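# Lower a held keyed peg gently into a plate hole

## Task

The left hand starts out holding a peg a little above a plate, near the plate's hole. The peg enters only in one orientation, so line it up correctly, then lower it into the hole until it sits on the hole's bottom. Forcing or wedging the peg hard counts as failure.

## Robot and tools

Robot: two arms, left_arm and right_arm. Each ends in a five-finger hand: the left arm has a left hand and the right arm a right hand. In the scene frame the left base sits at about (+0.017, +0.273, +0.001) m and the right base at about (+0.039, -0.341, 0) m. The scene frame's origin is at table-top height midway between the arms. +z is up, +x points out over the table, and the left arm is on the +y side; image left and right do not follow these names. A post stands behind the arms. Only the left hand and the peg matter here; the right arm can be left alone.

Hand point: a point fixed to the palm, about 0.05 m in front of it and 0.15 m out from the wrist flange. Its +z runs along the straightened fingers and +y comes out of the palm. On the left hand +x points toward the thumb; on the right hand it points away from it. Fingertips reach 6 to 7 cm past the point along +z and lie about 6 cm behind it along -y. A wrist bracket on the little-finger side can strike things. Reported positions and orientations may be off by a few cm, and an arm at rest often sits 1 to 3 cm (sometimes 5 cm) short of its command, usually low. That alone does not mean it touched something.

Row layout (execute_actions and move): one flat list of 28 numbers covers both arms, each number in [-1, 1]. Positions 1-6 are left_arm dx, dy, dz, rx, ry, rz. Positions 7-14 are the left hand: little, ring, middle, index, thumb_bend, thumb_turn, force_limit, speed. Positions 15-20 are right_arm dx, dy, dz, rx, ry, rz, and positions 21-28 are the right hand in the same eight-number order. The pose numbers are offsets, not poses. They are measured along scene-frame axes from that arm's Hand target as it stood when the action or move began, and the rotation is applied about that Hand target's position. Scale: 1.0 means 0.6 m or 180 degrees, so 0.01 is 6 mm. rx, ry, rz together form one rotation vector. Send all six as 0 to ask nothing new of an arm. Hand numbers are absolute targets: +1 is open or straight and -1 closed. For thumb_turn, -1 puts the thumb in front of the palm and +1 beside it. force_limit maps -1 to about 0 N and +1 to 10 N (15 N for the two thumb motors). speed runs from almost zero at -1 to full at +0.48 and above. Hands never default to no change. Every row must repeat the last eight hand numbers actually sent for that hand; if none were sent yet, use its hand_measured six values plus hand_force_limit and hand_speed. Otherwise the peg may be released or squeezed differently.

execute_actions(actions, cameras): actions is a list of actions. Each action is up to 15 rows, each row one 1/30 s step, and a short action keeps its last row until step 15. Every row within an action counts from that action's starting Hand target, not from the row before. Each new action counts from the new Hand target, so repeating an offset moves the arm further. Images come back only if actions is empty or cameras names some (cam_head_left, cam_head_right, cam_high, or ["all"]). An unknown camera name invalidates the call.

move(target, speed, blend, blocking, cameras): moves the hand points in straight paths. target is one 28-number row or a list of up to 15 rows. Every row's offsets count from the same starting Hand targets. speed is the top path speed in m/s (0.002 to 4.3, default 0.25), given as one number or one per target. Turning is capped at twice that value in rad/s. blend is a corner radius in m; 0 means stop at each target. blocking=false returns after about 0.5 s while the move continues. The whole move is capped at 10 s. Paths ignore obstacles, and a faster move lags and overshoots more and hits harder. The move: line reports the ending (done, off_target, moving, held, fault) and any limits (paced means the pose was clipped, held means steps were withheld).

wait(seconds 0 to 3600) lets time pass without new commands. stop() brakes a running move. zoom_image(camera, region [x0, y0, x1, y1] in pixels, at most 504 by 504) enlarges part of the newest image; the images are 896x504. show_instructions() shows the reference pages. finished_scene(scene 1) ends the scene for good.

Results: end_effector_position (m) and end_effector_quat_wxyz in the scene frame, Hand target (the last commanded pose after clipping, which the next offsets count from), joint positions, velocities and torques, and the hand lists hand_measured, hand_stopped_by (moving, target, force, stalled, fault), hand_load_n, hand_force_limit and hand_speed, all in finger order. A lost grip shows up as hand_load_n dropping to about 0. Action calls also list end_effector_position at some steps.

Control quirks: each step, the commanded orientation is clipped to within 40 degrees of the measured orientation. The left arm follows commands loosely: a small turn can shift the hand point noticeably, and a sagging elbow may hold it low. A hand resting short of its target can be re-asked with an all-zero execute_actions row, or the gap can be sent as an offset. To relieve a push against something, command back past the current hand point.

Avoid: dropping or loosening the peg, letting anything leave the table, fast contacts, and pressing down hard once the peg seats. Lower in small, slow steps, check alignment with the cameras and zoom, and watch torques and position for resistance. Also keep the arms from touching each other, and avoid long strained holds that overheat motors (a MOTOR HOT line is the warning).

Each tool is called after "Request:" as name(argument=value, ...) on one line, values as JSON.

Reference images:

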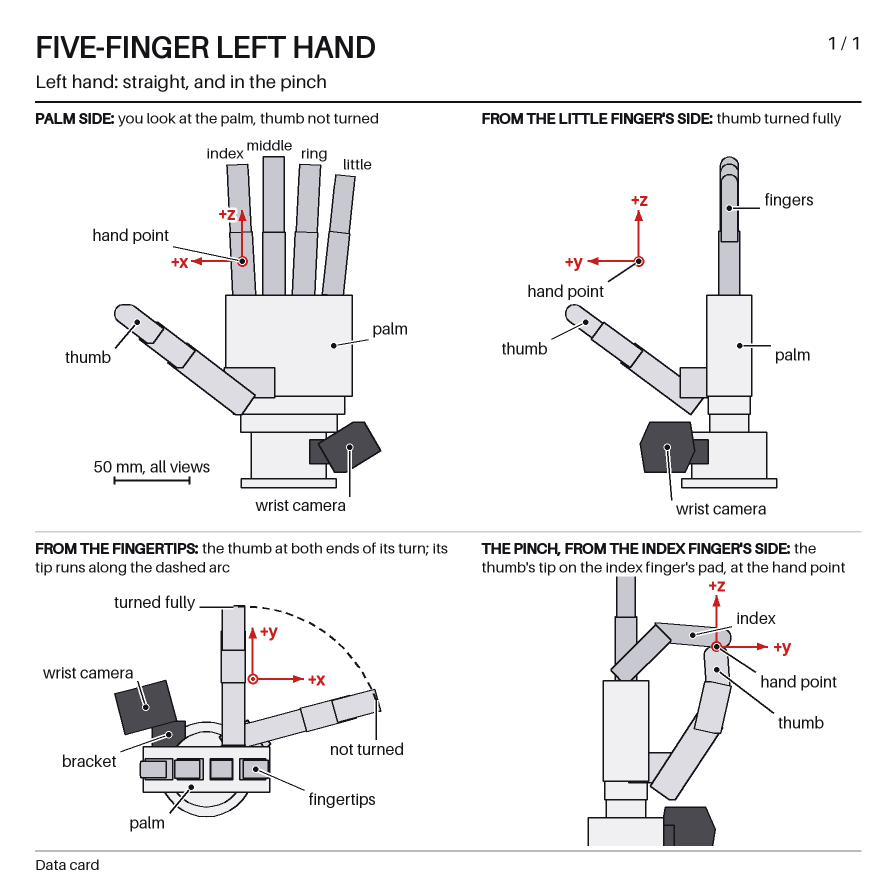

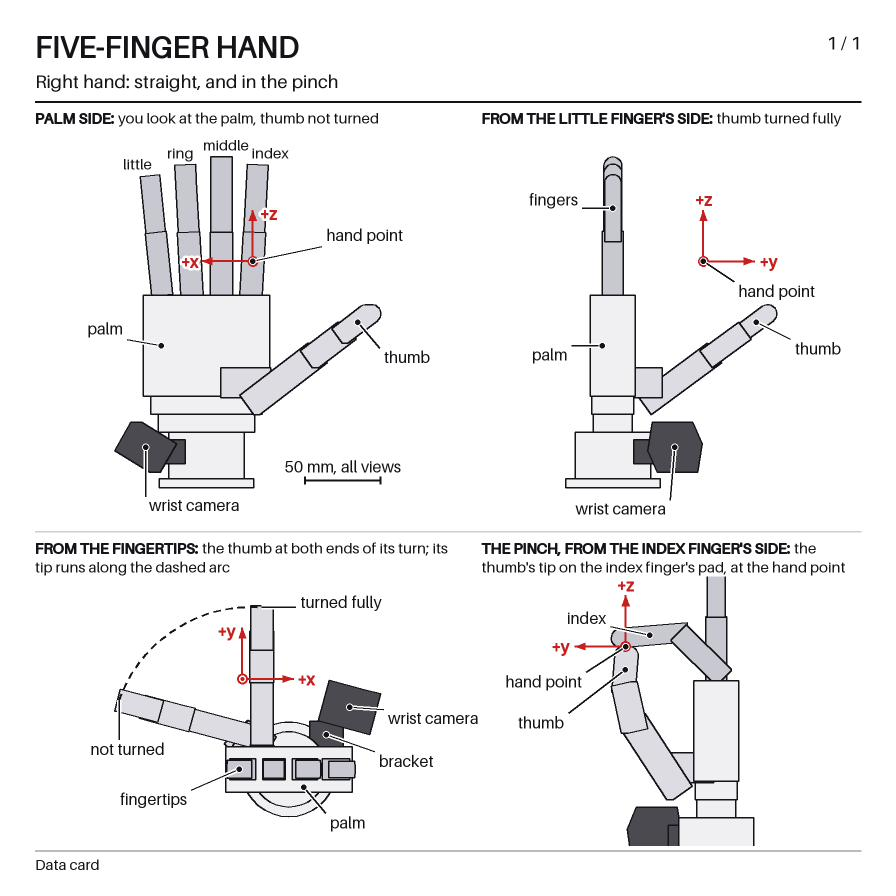

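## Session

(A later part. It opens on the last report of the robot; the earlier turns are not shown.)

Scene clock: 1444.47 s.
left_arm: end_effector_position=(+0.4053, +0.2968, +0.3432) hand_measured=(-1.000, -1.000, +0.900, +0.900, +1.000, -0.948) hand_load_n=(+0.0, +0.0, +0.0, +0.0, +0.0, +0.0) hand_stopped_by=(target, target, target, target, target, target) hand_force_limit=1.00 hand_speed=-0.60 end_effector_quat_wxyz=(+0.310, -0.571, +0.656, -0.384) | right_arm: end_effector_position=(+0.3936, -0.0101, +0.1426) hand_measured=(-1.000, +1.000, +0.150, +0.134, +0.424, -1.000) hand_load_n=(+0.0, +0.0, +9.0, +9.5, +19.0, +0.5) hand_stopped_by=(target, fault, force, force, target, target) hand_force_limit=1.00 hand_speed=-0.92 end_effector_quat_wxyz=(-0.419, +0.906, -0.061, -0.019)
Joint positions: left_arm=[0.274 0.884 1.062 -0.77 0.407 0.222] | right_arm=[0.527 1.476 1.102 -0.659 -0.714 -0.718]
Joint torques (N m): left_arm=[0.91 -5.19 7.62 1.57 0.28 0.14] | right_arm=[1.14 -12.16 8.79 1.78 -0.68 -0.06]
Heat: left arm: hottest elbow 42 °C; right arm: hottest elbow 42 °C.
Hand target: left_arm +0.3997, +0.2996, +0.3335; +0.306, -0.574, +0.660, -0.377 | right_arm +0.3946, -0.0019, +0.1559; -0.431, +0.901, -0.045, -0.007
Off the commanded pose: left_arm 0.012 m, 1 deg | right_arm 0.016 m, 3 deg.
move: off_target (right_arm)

Request:
move(target=[[0,0,0,0,0,0,-1.0,-1.0,0.9,0.9,1.0,-0.948,1.0,-0.6,0.003,0.0,-0.01,0,0,0.0,-1,-1,0.1,0.1,0.42,-1,1.0,-0.92]], speed=0.04, cameras=["all"])

Request:
zoom_image(camera="cam_high", region=[512, 222, 534, 238])

Request:
zoom_image(camera="cam_head_left", region=[425, 280, 447, 305])

Request:
zoom_image(camera="cam_head_right", region=[428, 280, 450, 305])

Scene clock: 1450.53 s.
left_arm: end_effector_position=(+0.4053, +0.2968, +0.3432) hand_measured=(-1.000, -1.000, +0.900, +0.900, +1.000, -0.948) hand_load_n=(+0.0, +0.0, +0.0, +0.0, +0.0, +0.5) hand_stopped_by=(target, target, target, target, target, target) hand_force_limit=1.00 hand_speed=-0.60 end_effector_quat_wxyz=(+0.310, -0.571, +0.656, -0.384) | right_arm: end_effector_position=(+0.3939, -0.0096, +0.1421) hand_measured=(-1.000, +1.000, +0.150, +0.134, +0.424, -1.000) hand_load_n=(+0.0, +0.0, +9.0, +9.5, +19.0, +1.0) hand_stopped_by=(target, fault, force, force, target, target) hand_force_limit=1.00 hand_speed=-0.92 end_effector_quat_wxyz=(-0.420, +0.905, -0.060, -0.018)
Joint positions: left_arm=[0.274 0.884 1.062 -0.77 0.407 0.222] | right_arm=[0.527 1.476 1.1 -0.652 -0.716 -0.718]
Joint torques (N m): left_arm=[0.91 -5.19 7.62 1.57 0.28 0.14] | right_arm=[0.91 -11.34 8.57 2.14 -0.63 -0.08]
Heat: left arm: hottest elbow 42 °C; right arm: hottest elbow 42 °C.
Hand target: left_arm +0.3997, +0.2996, +0.3335; +0.306, -0.574, +0.660, -0.377 | right_arm +0.3963, -0.0020, +0.1497; -0.430, +0.901, -0.045, -0.008
Off the commanded pose: left_arm 0.012 m, 1 deg | right_arm 0.011 m, 2 deg.
move: off_target (right_arm)

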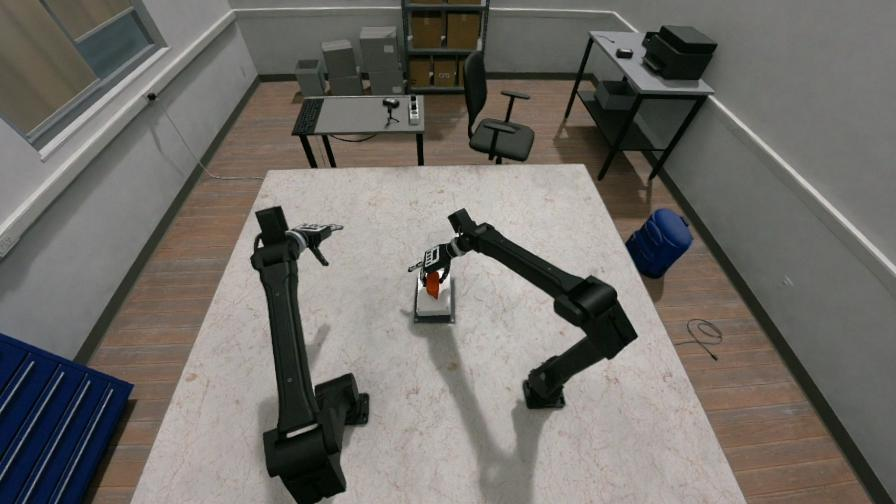

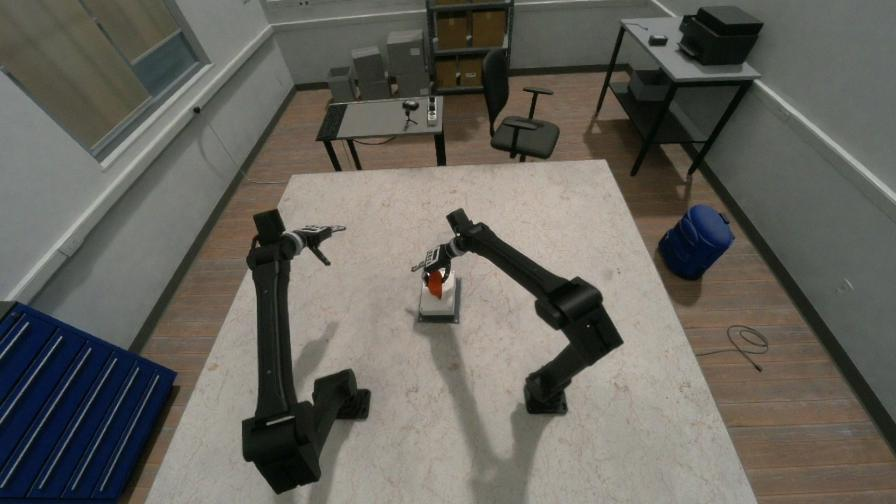

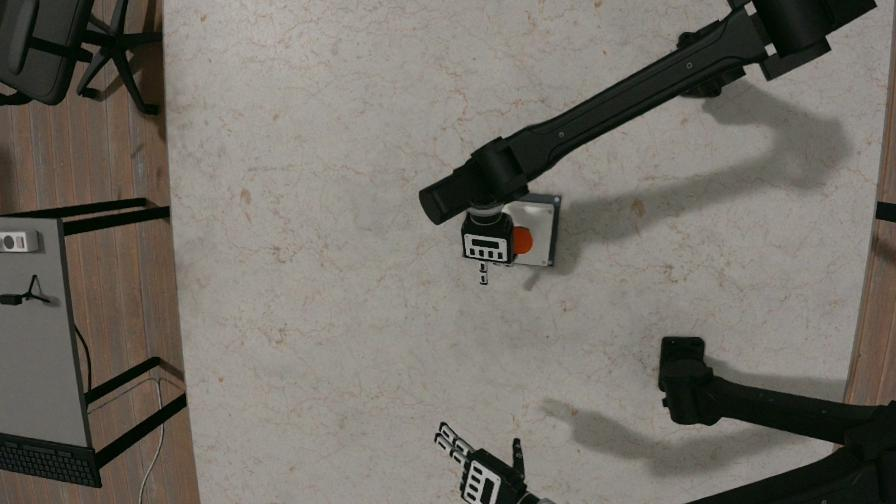

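Scaled by 22.909 from the camera's image (finer frame: 1280x720).

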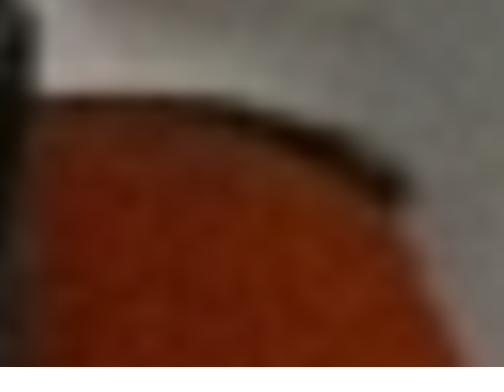

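Scaled by 20.160 from the camera's image (finer frame: 1280x720).

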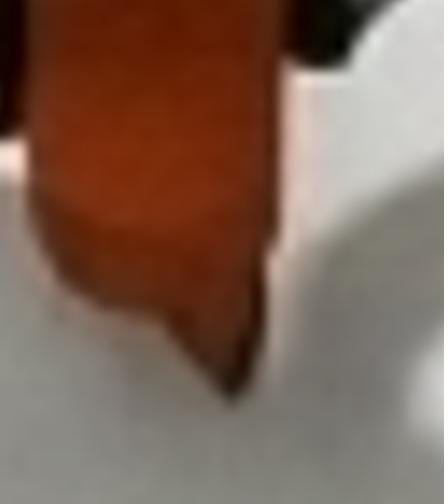

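Scaled by 20.160 from the camera's image (finer frame: 1280x720).

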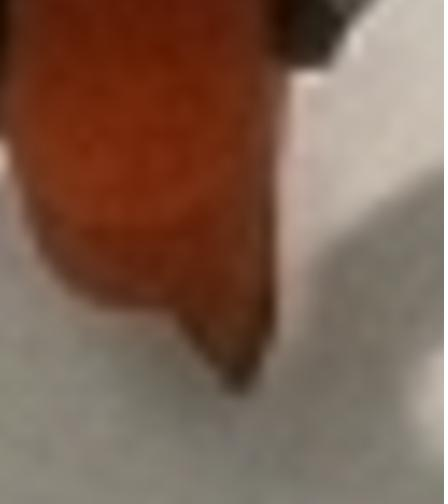

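Request:
move(target=[[0,0,0,0,0,0,-1.0,-1.0,0.9,0.9,1.0,-0.948,1.0,-0.6,0.008,-0.002,-0.004,0,0,0.0,-1,-1,0.1,0.1,0.42,-1,1.0,-0.92]], speed=0.04, cameras=["all"])

Request:
zoom_image(camera="cam_high", region=[512, 222, 534, 238])

Request:
zoom_image(camera="cam_head_left", region=[425, 280, 447, 305])

Request:
zoom_image(camera="cam_head_right", region=[428, 280, 450, 305])

Scene clock: 1457.43 s.
left_arm: end_effector_position=(+0.4053, +0.2968, +0.3432) hand_measured=(-1.000, -1.000, +0.900, +0.900, +1.000, -0.948) hand_load_n=(+0.0, +0.0, +0.0, +0.0, +0.0, +0.0) hand_stopped_by=(target, target, target, target, target, target) hand_force_limit=1.00 hand_speed=-0.60 end_effector_quat_wxyz=(+0.310, -0.571, +0.656, -0.384) | right_arm: end_effector_position=(+0.3938, -0.0094, +0.1423) hand_measured=(-1.000, +1.000, +0.150, +0.134, +0.424, -1.000) hand_load_n=(+0.0, +0.0, +9.0, +9.5, +19.0, +0.5) hand_stopped_by=(target, fault, force, force, target, target) hand_force_limit=1.00 hand_speed=-0.92 end_effector_quat_wxyz=(-0.421, +0.905, -0.058, -0.018)
Joint positions: left_arm=[0.274 0.884 1.062 -0.77 0.407 0.222] | right_arm=[0.527 1.476 1.1 -0.652 -0.719 -0.723]
Joint torques (N m): left_arm=[0.91 -5.19 7.62 1.58 0.28 0.14] | right_arm=[0.38 -10.4 9.02 2.11 -0.68 -0.11]
Heat: left arm: hottest elbow 42 °C; right arm: hottest elbow 42 °C.
Hand target: left_arm +0.3997, +0.2996, +0.3335; +0.306, -0.574, +0.660, -0.377 | right_arm +0.4011, -0.0032, +0.1474; -0.431, +0.901, -0.045, -0.008
Off the commanded pose: left_arm 0.012 m, 1 deg | right_arm 0.011 m, 2 deg.
move: off_target (right_arm)

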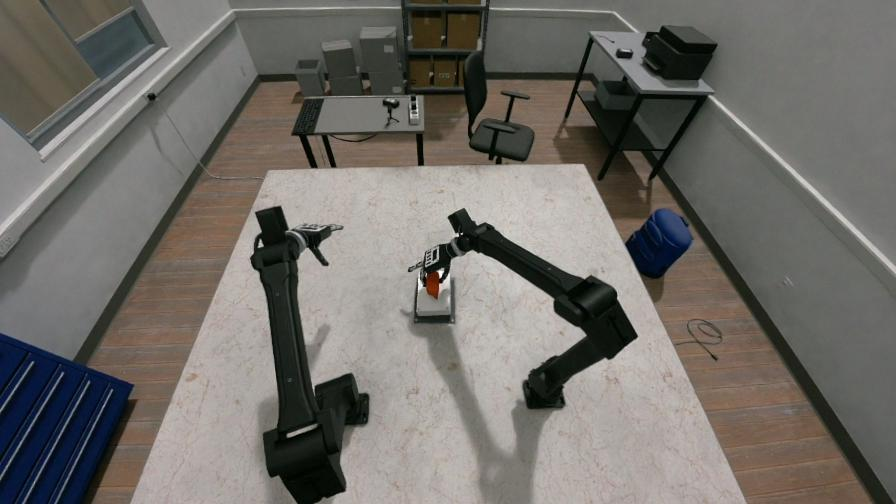

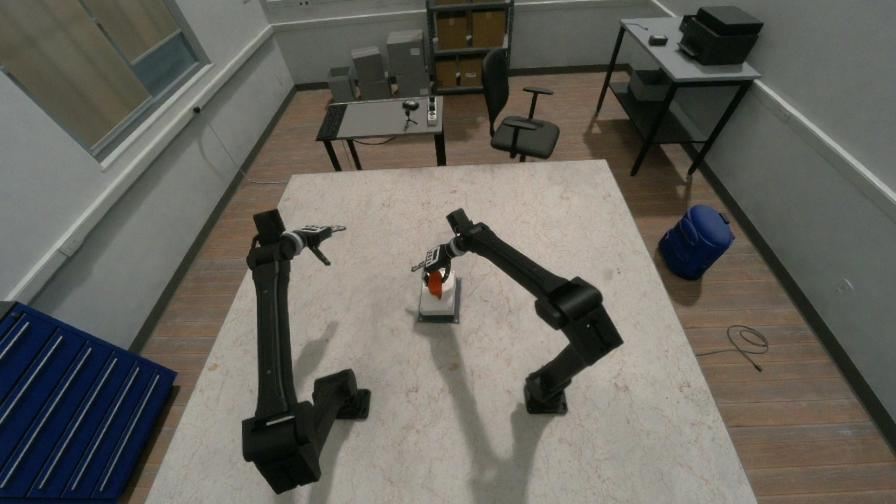

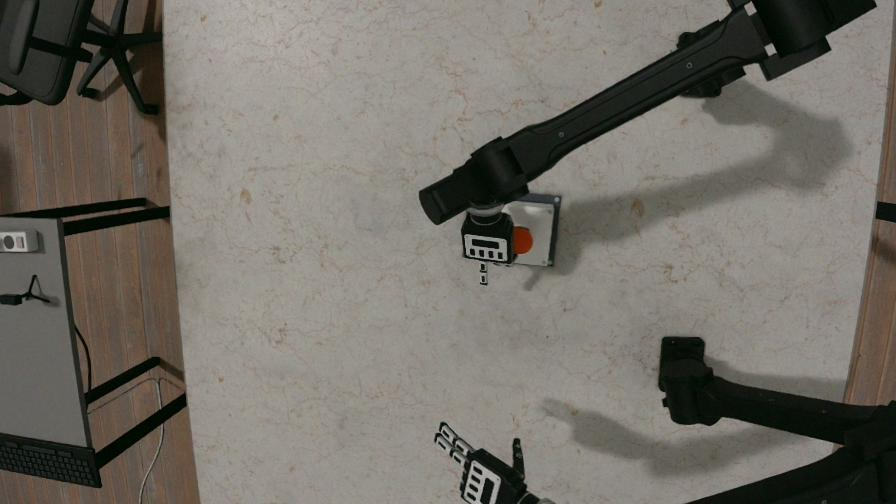

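Scaled by 22.909 from the camera's image (finer frame: 1280x720).

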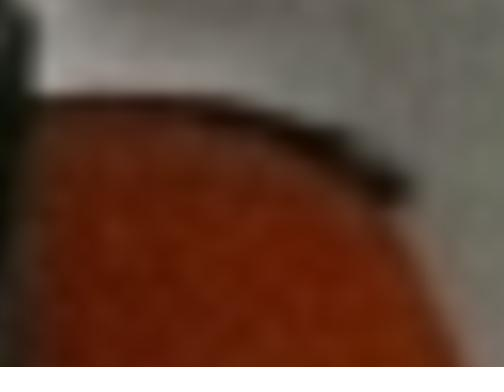

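Scaled by 20.160 from the camera's image (finer frame: 1280x720).

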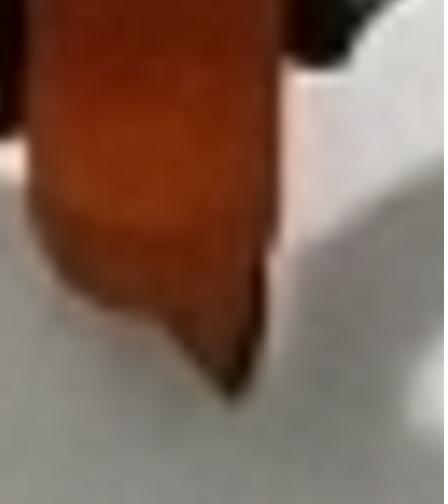

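Scaled by 20.160 from the camera's image (finer frame: 1280x720).

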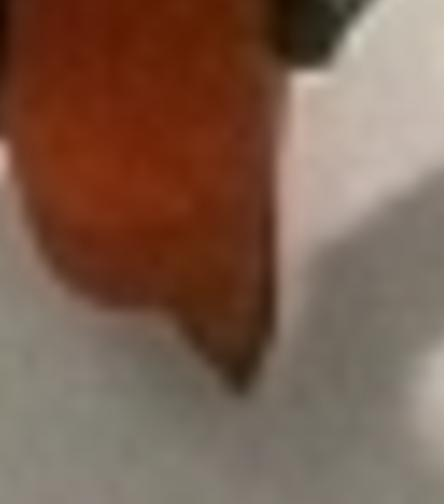

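Request:
move(target=[[0,0,0,0,0,0,-1.0,-1.0,0.9,0.9,1.0,-0.948,1.0,-0.6,0.006,-0.004,-0.008,0,0,0.0,-1,-1,0.1,0.1,0.42,-1,1.0,-0.92]], speed=0.04)

Scene clock: 1461.83 s.
left_arm: end_effector_position=(+0.4053, +0.2968, +0.3432) hand_measured=(-1.000, -1.000, +0.900, +0.900, +1.000, -0.948) hand_load_n=(+0.0, +0.0, +0.0, -0.5, +0.0, +0.0) hand_stopped_by=(target, target, target, target, target, target) hand_force_limit=1.00 hand_speed=-0.60 end_effector_quat_wxyz=(+0.310, -0.571, +0.656, -0.384) | right_arm: end_effector_position=(+0.3939, -0.0089, +0.1419) hand_measured=(-1.000, +1.000, +0.150, +0.134, +0.424, -1.000) hand_load_n=(+0.5, +0.0, +8.5, +9.5, +19.0, +1.0) hand_stopped_by=(target, fault, force, force, target, target) hand_force_limit=1.00 hand_speed=-0.92 end_effector_quat_wxyz=(-0.423, +0.904, -0.054, -0.018)
Joint positions: left_arm=[0.274 0.884 1.062 -0.77 0.407 0.222] | right_arm=[0.527 1.477 1.1 -0.65 -0.724 -0.729]
Joint torques (N m): left_arm=[0.91 -5.19 7.62 1.57 0.28 0.14] | right_arm=[-0.26 -9.7 8.92 2.26 -0.68 -0.16]
Heat: left arm: hottest elbow 42 °C; right arm: hottest elbow 42 °C.
Hand target: left_arm +0.3997, +0.2996, +0.3335; +0.306, -0.574, +0.660, -0.377 | right_arm +0.4047, -0.0056, +0.1426; -0.431, +0.901, -0.045, -0.008
Off the commanded pose: left_arm 0.012 m, 1 deg | right_arm 0.011 m, 2 deg.
move: off_target (right_arm)

Request:
move(target=[[0,0,0,0,0,0,-1.0,-1.0,0.9,0.9,1.0,-0.948,1.0,-0.6,0.004,-0.005,-0.01,0,0,-0.002,-1,-1,0.1,0.1,0.42,-1,1.0,-0.92]], speed=0.04, cameras=["all"])

Request:
zoom_image(camera="cam_high", region=[512, 222, 534, 238])

Request:
zoom_image(camera="cam_head_left", region=[425, 280, 447, 305])

Request:
zoom_image(camera="cam_head_right", region=[428, 280, 450, 305])

Scene clock: 1466.70 s.
left_arm: end_effector_position=(+0.4053, +0.2968, +0.3432) hand_measured=(-1.000, -1.000, +0.900, +0.900, +1.000, -0.948) hand_load_n=(+0.0, +0.0, +0.0, +0.0, +0.0, +0.0) hand_stopped_by=(target, target, target, target, target, target) hand_force_limit=1.00 hand_speed=-0.60 end_effector_quat_wxyz=(+0.310, -0.571, +0.656, -0.384) | right_arm: end_effector_position=(+0.3945, -0.0086, +0.1417) hand_measured=(-1.000, +1.000, +0.150, +0.134, +0.424, -1.000) hand_load_n=(+0.0, +0.0, +8.5, +9.0, +19.0, +0.5) hand_stopped_by=(target, fault, force, force, target, target) hand_force_limit=1.00 hand_speed=-0.92 end_effector_quat_wxyz=(-0.426, +0.903, -0.053, -0.018)
Joint positions: left_arm=[0.274 0.884 1.062 -0.77 0.407 0.222] | right_arm=[0.525 1.478 1.097 -0.643 -0.729 -0.729]
Joint torques (N m): left_arm=[0.91 -5.13 7.62 1.57 0.28 0.14] | right_arm=[-0.85 -9.29 8.38 2.52 -0.49 -0.17]
Heat: left arm: hottest elbow 42 °C; right arm: hottest elbow 42 °C.
Hand target: left_arm +0.3997, +0.2996, +0.3335; +0.306, -0.574, +0.660, -0.377 | right_arm +0.4071, -0.0085, +0.1366; -0.431, +0.901, -0.048, -0.006
Off the commanded pose: left_arm 0.012 m, 1 deg | right_arm 0.014 m, 2 deg.
move: off_target (right_arm)

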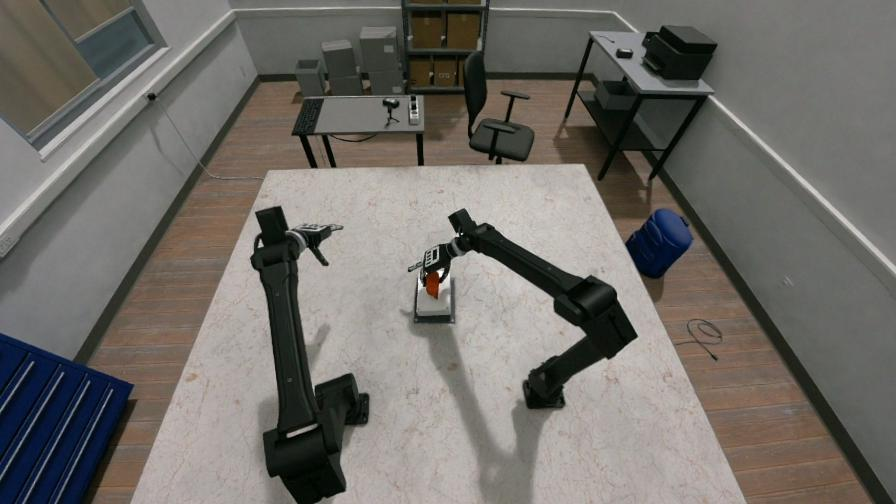

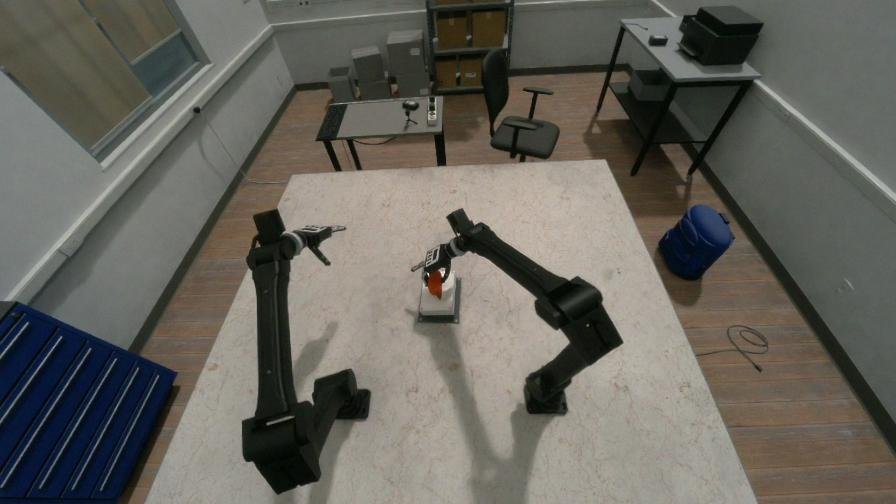

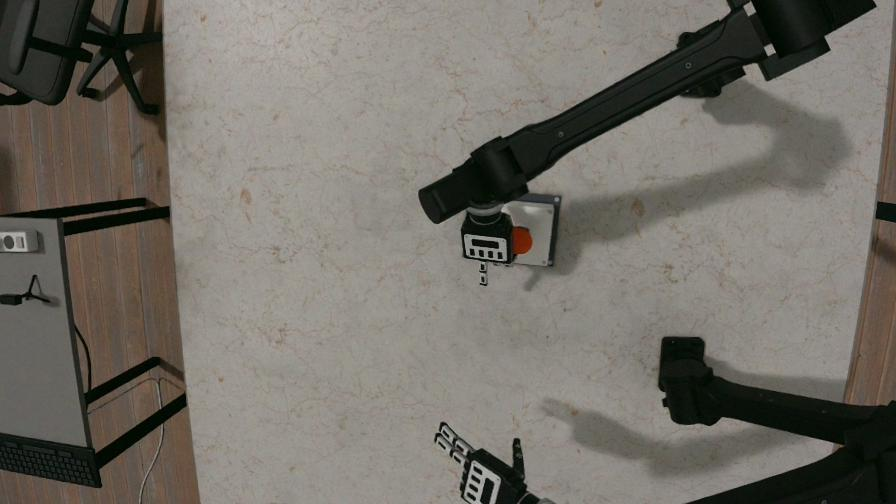

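Scaled by 22.909 from the camera's image (finer frame: 1280x720).

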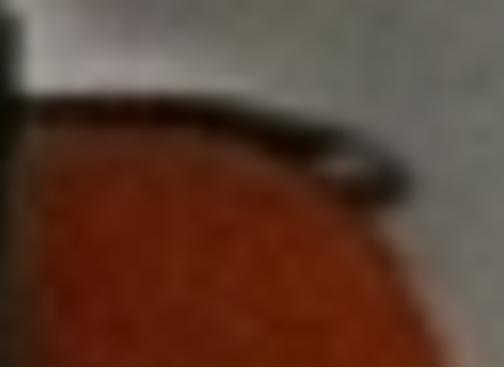

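Scaled by 20.160 from the camera's image (finer frame: 1280x720).

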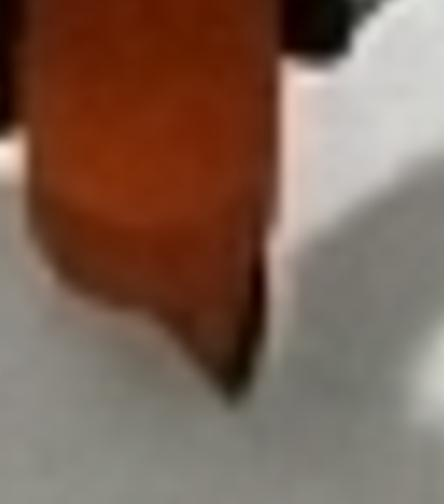

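Scaled by 20.160 from the camera's image (finer frame: 1280x720).

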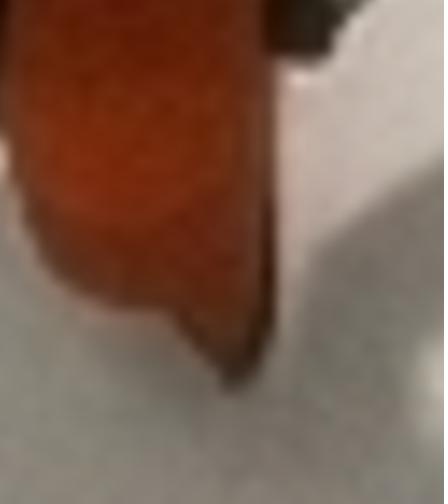

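Request:
move(target=[[0,0,0,0,0,0,-1.0,-1.0,0.9,0.9,1.0,-0.948,1.0,-0.6,-0.003,-0.007,0.008,0,0,-0.002,-1,-1,0.1,0.1,0.42,-1,1.0,-0.92]], speed=0.04, cameras=["all"])

Request:
zoom_image(camera="cam_high", region=[512, 222, 534, 238])

Request:
zoom_image(camera="cam_head_right", region=[428, 280, 450, 305])

Scene clock: 1472.97 s.
left_arm: end_effector_position=(+0.4053, +0.2968, +0.3432) hand_measured=(-1.000, -1.000, +0.900, +0.900, +1.000, -0.948) hand_load_n=(+0.0, +0.0, +0.0, +0.0, +0.0, +0.0) hand_stopped_by=(target, target, target, target, target, target) hand_force_limit=1.00 hand_speed=-0.60 end_effector_quat_wxyz=(+0.310, -0.571, +0.656, -0.384) | right_arm: end_effector_position=(+0.3957, -0.0100, +0.1416) hand_measured=(-1.000, +1.000, +0.150, +0.134, +0.424, -1.000) hand_load_n=(+0.0, -0.5, +8.5, +9.5, +19.0, +1.0) hand_stopped_by=(target, fault, force, force, target, target) hand_force_limit=1.00 hand_speed=-0.92 end_effector_quat_wxyz=(-0.426, +0.903, -0.055, -0.018)
Joint positions: left_arm=[0.274 0.884 1.062 -0.77 0.407 0.222] | right_arm=[0.521 1.478 1.097 -0.643 -0.73 -0.729]
Joint torques (N m): left_arm=[0.91 -5.19 7.62 1.55 0.28 0.14] | right_arm=[-0.85 -10.46 8.16 2.09 -0.45 -0.16]
Heat: left arm: hottest elbow 43 °C; right arm: hottest elbow 42 °C.
Hand target: left_arm +0.3997, +0.2996, +0.3335; +0.306, -0.574, +0.660, -0.377 | right_arm +0.4054, -0.0127, +0.1414; -0.431, +0.901, -0.050, -0.005
Off the commanded pose: left_arm 0.012 m, 1 deg | right_arm 0.010 m, 2 deg.
move: done

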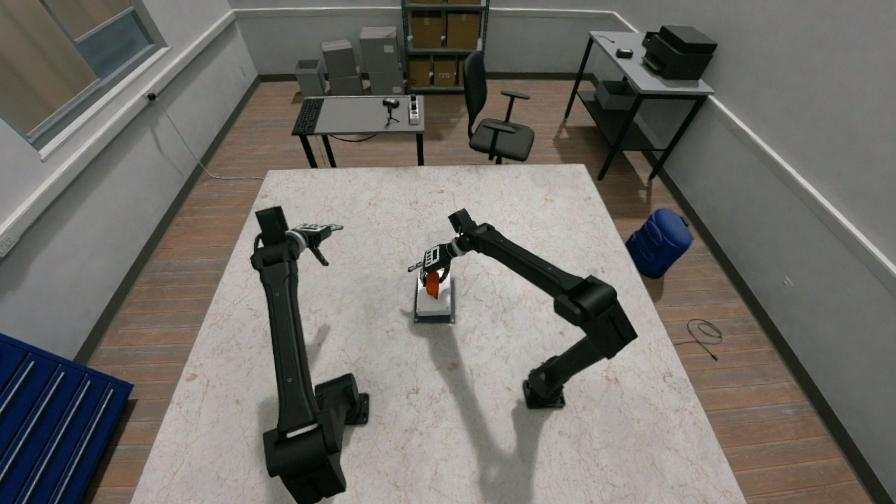

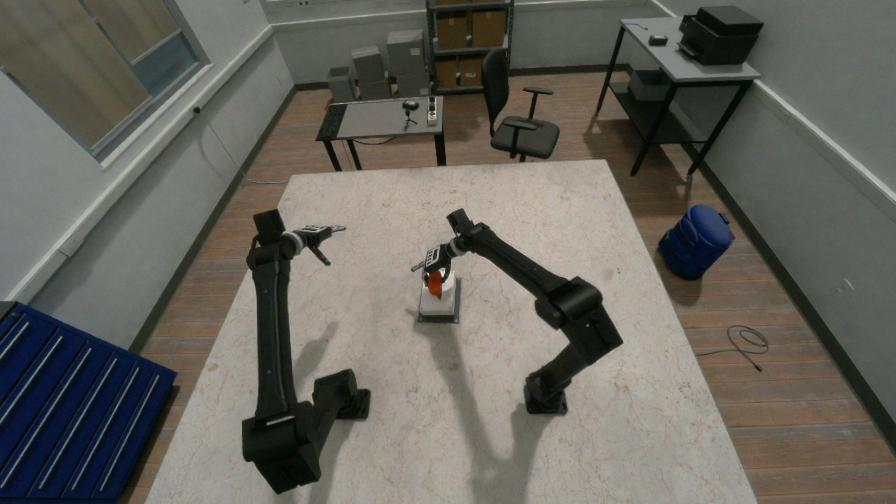

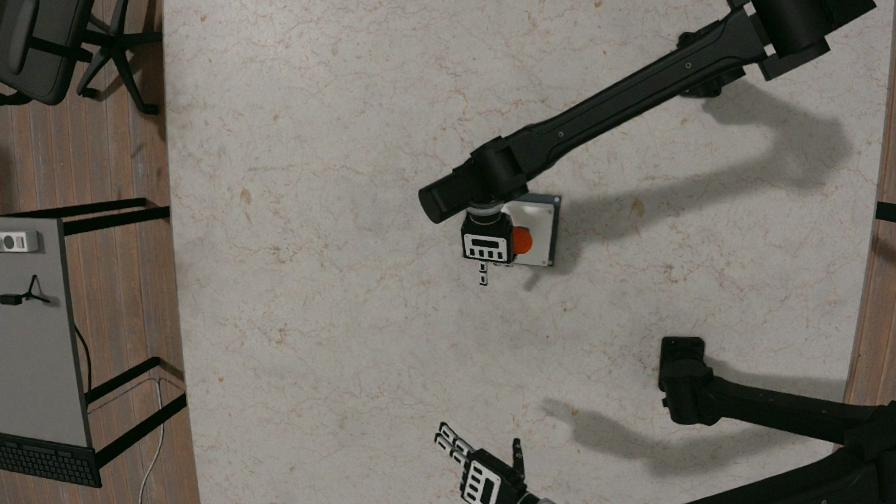

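Scaled by 22.909 from the camera's image (finer frame: 1280x720).

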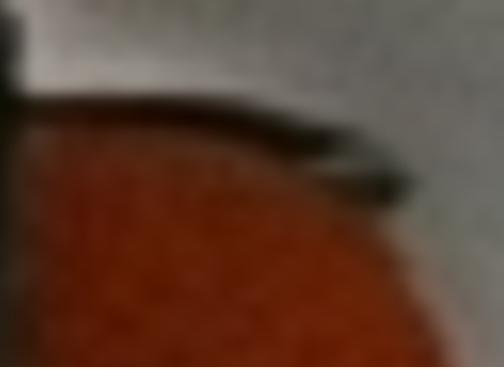

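Scaled by 20.160 from the camera's image (finer frame: 1280x720).

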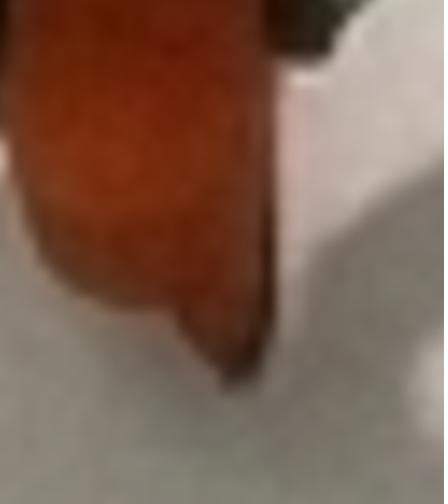

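Request:
move(target=[[0,0,0,0,0,0,-1.0,-1.0,0.9,0.9,1.0,-0.948,1.0,-0.6,-0.004,-0.001,0.004,0,0,0.016,-1,-1,0.1,0.1,0.42,-1,1.0,-0.92]], speed=0.04, cameras=["all"])

Request:
zoom_image(camera="cam_high", region=[512, 222, 534, 238])

Request:
zoom_image(camera="cam_head_right", region=[428, 280, 450, 305])

Scene clock: 1478.17 s.
left_arm: end_effector_position=(+0.4053, +0.2968, +0.3432) hand_measured=(-1.000, -1.000, +0.900, +0.900, +1.000, -0.948) hand_load_n=(+0.0, +0.5, +0.0, -0.5, -0.5, +0.0) hand_stopped_by=(target, target, target, target, target, target) hand_force_limit=1.00 hand_speed=-0.60 end_effector_quat_wxyz=(+0.310, -0.571, +0.656, -0.384) | right_arm: end_effector_position=(+0.3935, -0.0114, +0.1411) hand_measured=(-1.000, +1.000, +0.150, +0.134, +0.424, -1.000) hand_load_n=(+0.0, +0.0, +9.0, +9.5, +19.0, +0.5) hand_stopped_by=(target, fault, force, force, target, target) hand_force_limit=1.00 hand_speed=-0.92 end_effector_quat_wxyz=(-0.431, +0.902, -0.024, -0.017)
Joint positions: left_arm=[0.274 0.884 1.062 -0.77 0.407 0.222] | right_arm=[0.519 1.478 1.097 -0.66 -0.755 -0.799]
Joint torques (N m): left_arm=[0.91 -5.13 7.62 1.57 0.28 0.14] | right_arm=[-0.91 -9.58 9.72 0.5 -0.56 -0.09]
Heat: left arm: hottest elbow 43 °C; right arm: hottest elbow 42 °C.
Hand target: left_arm +0.3997, +0.2996, +0.3335; +0.306, -0.574, +0.660, -0.377 | right_arm +0.4030, -0.0133, +0.1438; -0.430, +0.902, -0.028, -0.016
Off the commanded pose: left_arm 0.012 m, 1 deg | right_arm 0.010 m, 0 deg.
move: done

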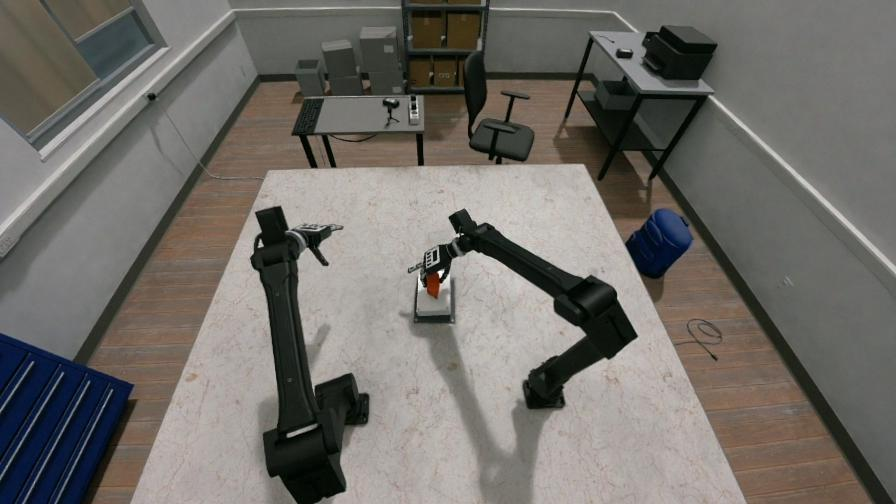

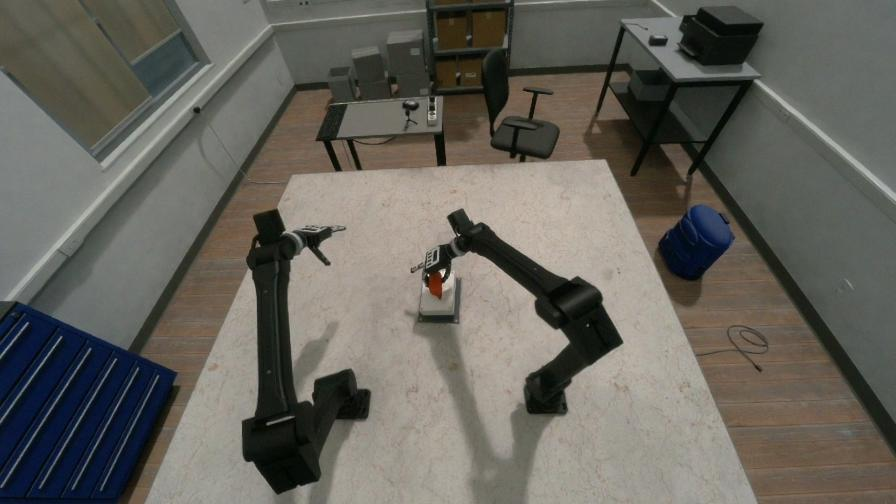

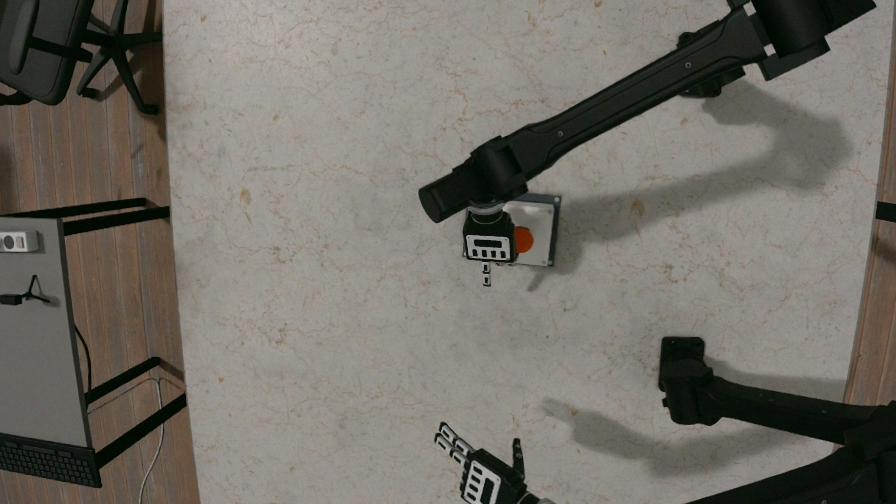

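Scaled by 22.909 from the camera's image (finer frame: 1280x720).

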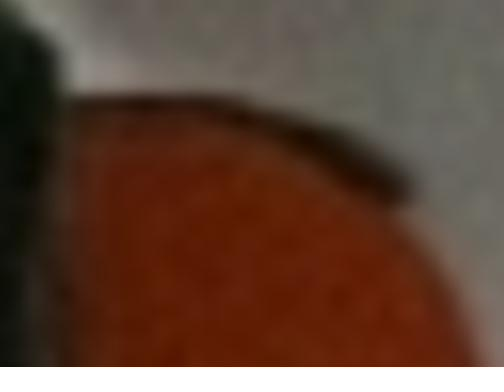

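Scaled by 20.160 from the camera's image (finer frame: 1280x720).

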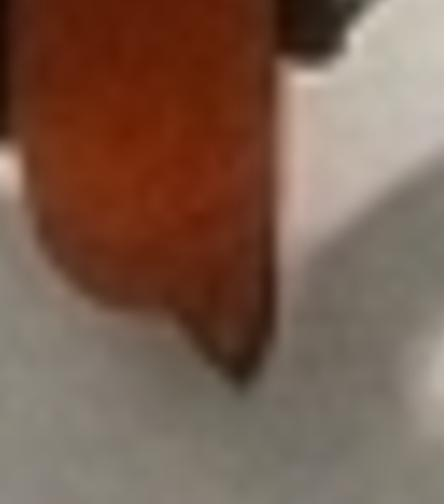

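Request:
move(target=[[0,0,0,0,0,0,-1.0,-1.0,0.9,0.9,1.0,-0.948,1.0,-0.6,0.008,0.0,-0.006,0,0,-0.006,-1,-1,0.1,0.1,0.42,-1,1.0,-0.92]], speed=0.04)

Scene clock: 1484.77 s.
left_arm: end_effector_position=(+0.4053, +0.2968, +0.3432) hand_measured=(-1.000, -1.000, +0.900, +0.900, +1.000, -0.948) hand_load_n=(+0.0, +0.0, +0.0, -0.5, +0.0, +0.0) hand_stopped_by=(target, target, target, target, target, target) hand_force_limit=1.00 hand_speed=-0.60 end_effector_quat_wxyz=(+0.310, -0.571, +0.656, -0.384) | right_arm: end_effector_position=(+0.3937, -0.0115, +0.1409) hand_measured=(-1.000, +1.000, +0.150, +0.134, +0.424, -1.000) hand_load_n=(+0.0, -0.5, +9.0, +9.5, +19.0, +0.5) hand_stopped_by=(target, fault, force, force, target, target) hand_force_limit=1.00 hand_speed=-0.92 end_effector_quat_wxyz=(-0.431, +0.902, -0.024, -0.017)
Joint positions: left_arm=[0.274 0.884 1.062 -0.77 0.407 0.222] | right_arm=[0.519 1.478 1.097 -0.66 -0.755 -0.799]
Joint torques (N m): left_arm=[0.91 -5.19 7.62 1.57 0.28 0.14] | right_arm=[-1.2 -9 9.48 1.5 -0.29 0.1]
Heat: left arm: hottest elbow 43 °C; right arm: hottest elbow 43 °C.
Hand target: left_arm +0.3997, +0.2996, +0.3335; +0.306, -0.574, +0.660, -0.377 | right_arm +0.4078, -0.0133, +0.1401; -0.430, +0.902, -0.036, -0.012
Off the commanded pose: left_arm 0.012 m, 1 deg | right_arm 0.014 m, 2 deg.
move: off_target (right_arm)

Request:
move(target=[[0,0,0,0,0,0,-1.0,-1.0,0.9,0.9,1.0,-0.948,1.0,-0.6,0.006,0.0,-0.006,0,0,-0.004,-1,-1,0.1,0.1,0.42,-1,1.0,-0.92]], speed=0.04, cameras=["all"])

Request:
zoom_image(camera="cam_high", region=[512, 222, 534, 238])

Request:
zoom_image(camera="cam_head_right", region=[428, 280, 450, 305])

Scene clock: 1488.47 s.
left_arm: end_effector_position=(+0.4053, +0.2968, +0.3432) hand_measured=(-1.000, -1.000, +0.900, +0.900, +1.000, -0.948) hand_load_n=(+0.0, +0.0, +0.0, +0.0, +0.0, +0.0) hand_stopped_by=(target, target, target, target, target, target) hand_force_limit=1.00 hand_speed=-0.60 end_effector_quat_wxyz=(+0.310, -0.571, +0.656, -0.384) | right_arm: end_effector_position=(+0.3951, -0.0114, +0.1410) hand_measured=(-1.000, +1.000, +0.150, +0.134, +0.424, -1.000) hand_load_n=(+0.0, +0.0, +8.5, +9.5, +19.0, +0.5) hand_stopped_by=(target, fault, force, force, target, target) hand_force_limit=1.00 hand_speed=-0.92 end_effector_quat_wxyz=(-0.432, +0.901, -0.034, -0.019)
Joint positions: left_arm=[0.274 0.884 1.062 -0.77 0.407 0.222] | right_arm=[0.515 1.481 1.097 -0.653 -0.755 -0.777]
Joint torques (N m): left_arm=[0.91 -5.19 7.62 1.58 0.28 0.14] | right_arm=[-1.26 -8.7 9.25 1.92 -0.11 -0.03]
Heat: left arm: hottest elbow 43 °C; right arm: hottest elbow 43 °C.
Hand target: left_arm +0.3997, +0.2996, +0.3335; +0.306, -0.574, +0.660, -0.377 | right_arm +0.4114, -0.0133, +0.1366; -0.431, +0.902, -0.042, -0.009
Off the commanded pose: left_arm 0.012 m, 1 deg | right_arm 0.017 m, 1 deg.
move: off_target (right_arm)

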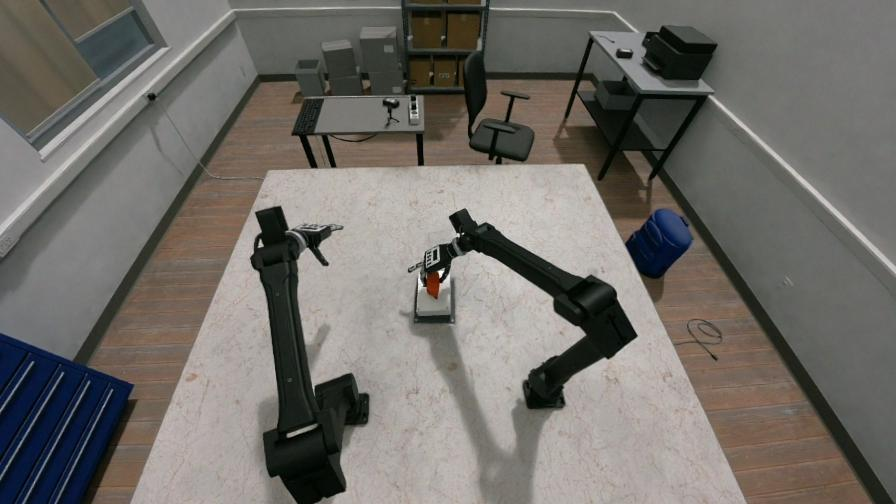

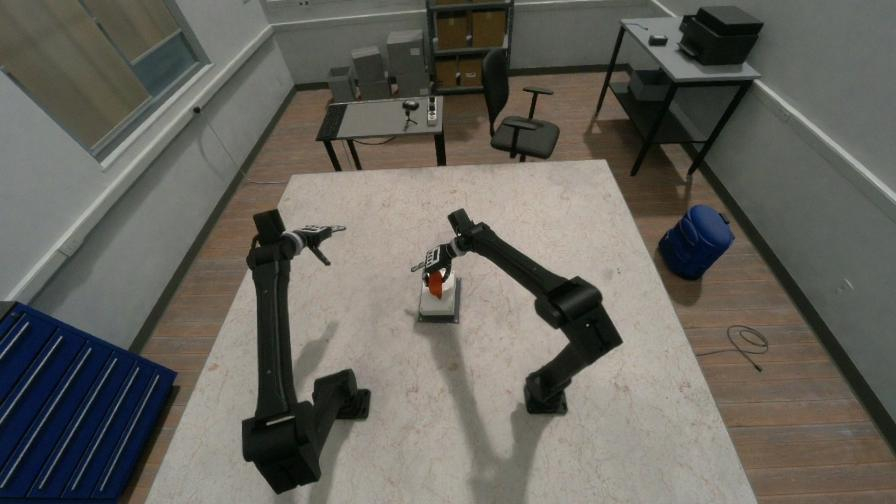

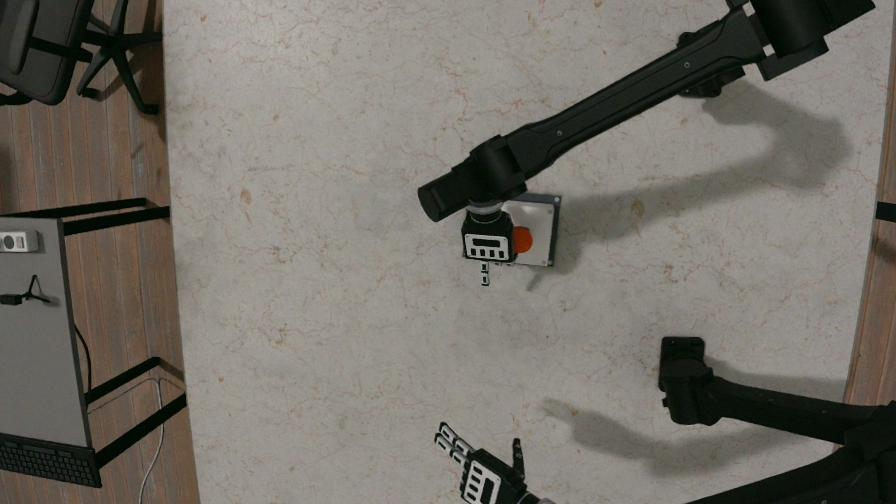

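Scaled by 22.909 from the camera's image (finer frame: 1280x720).

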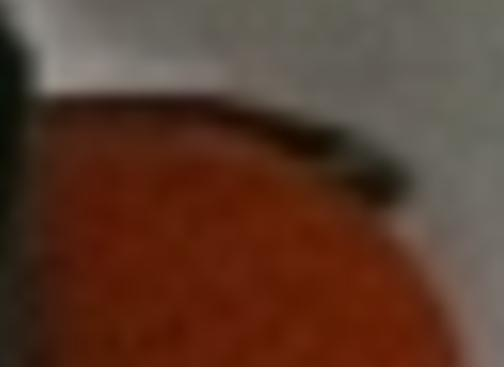

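Scaled by 20.160 from the camera's image (finer frame: 1280x720).

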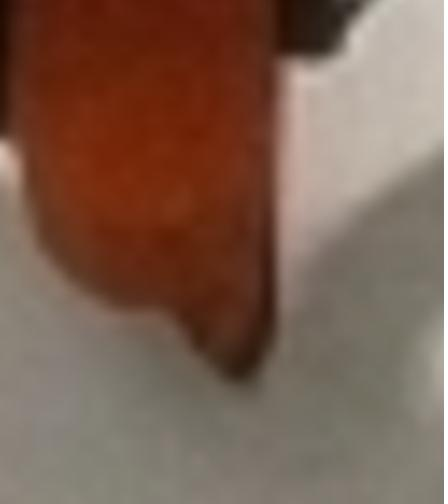

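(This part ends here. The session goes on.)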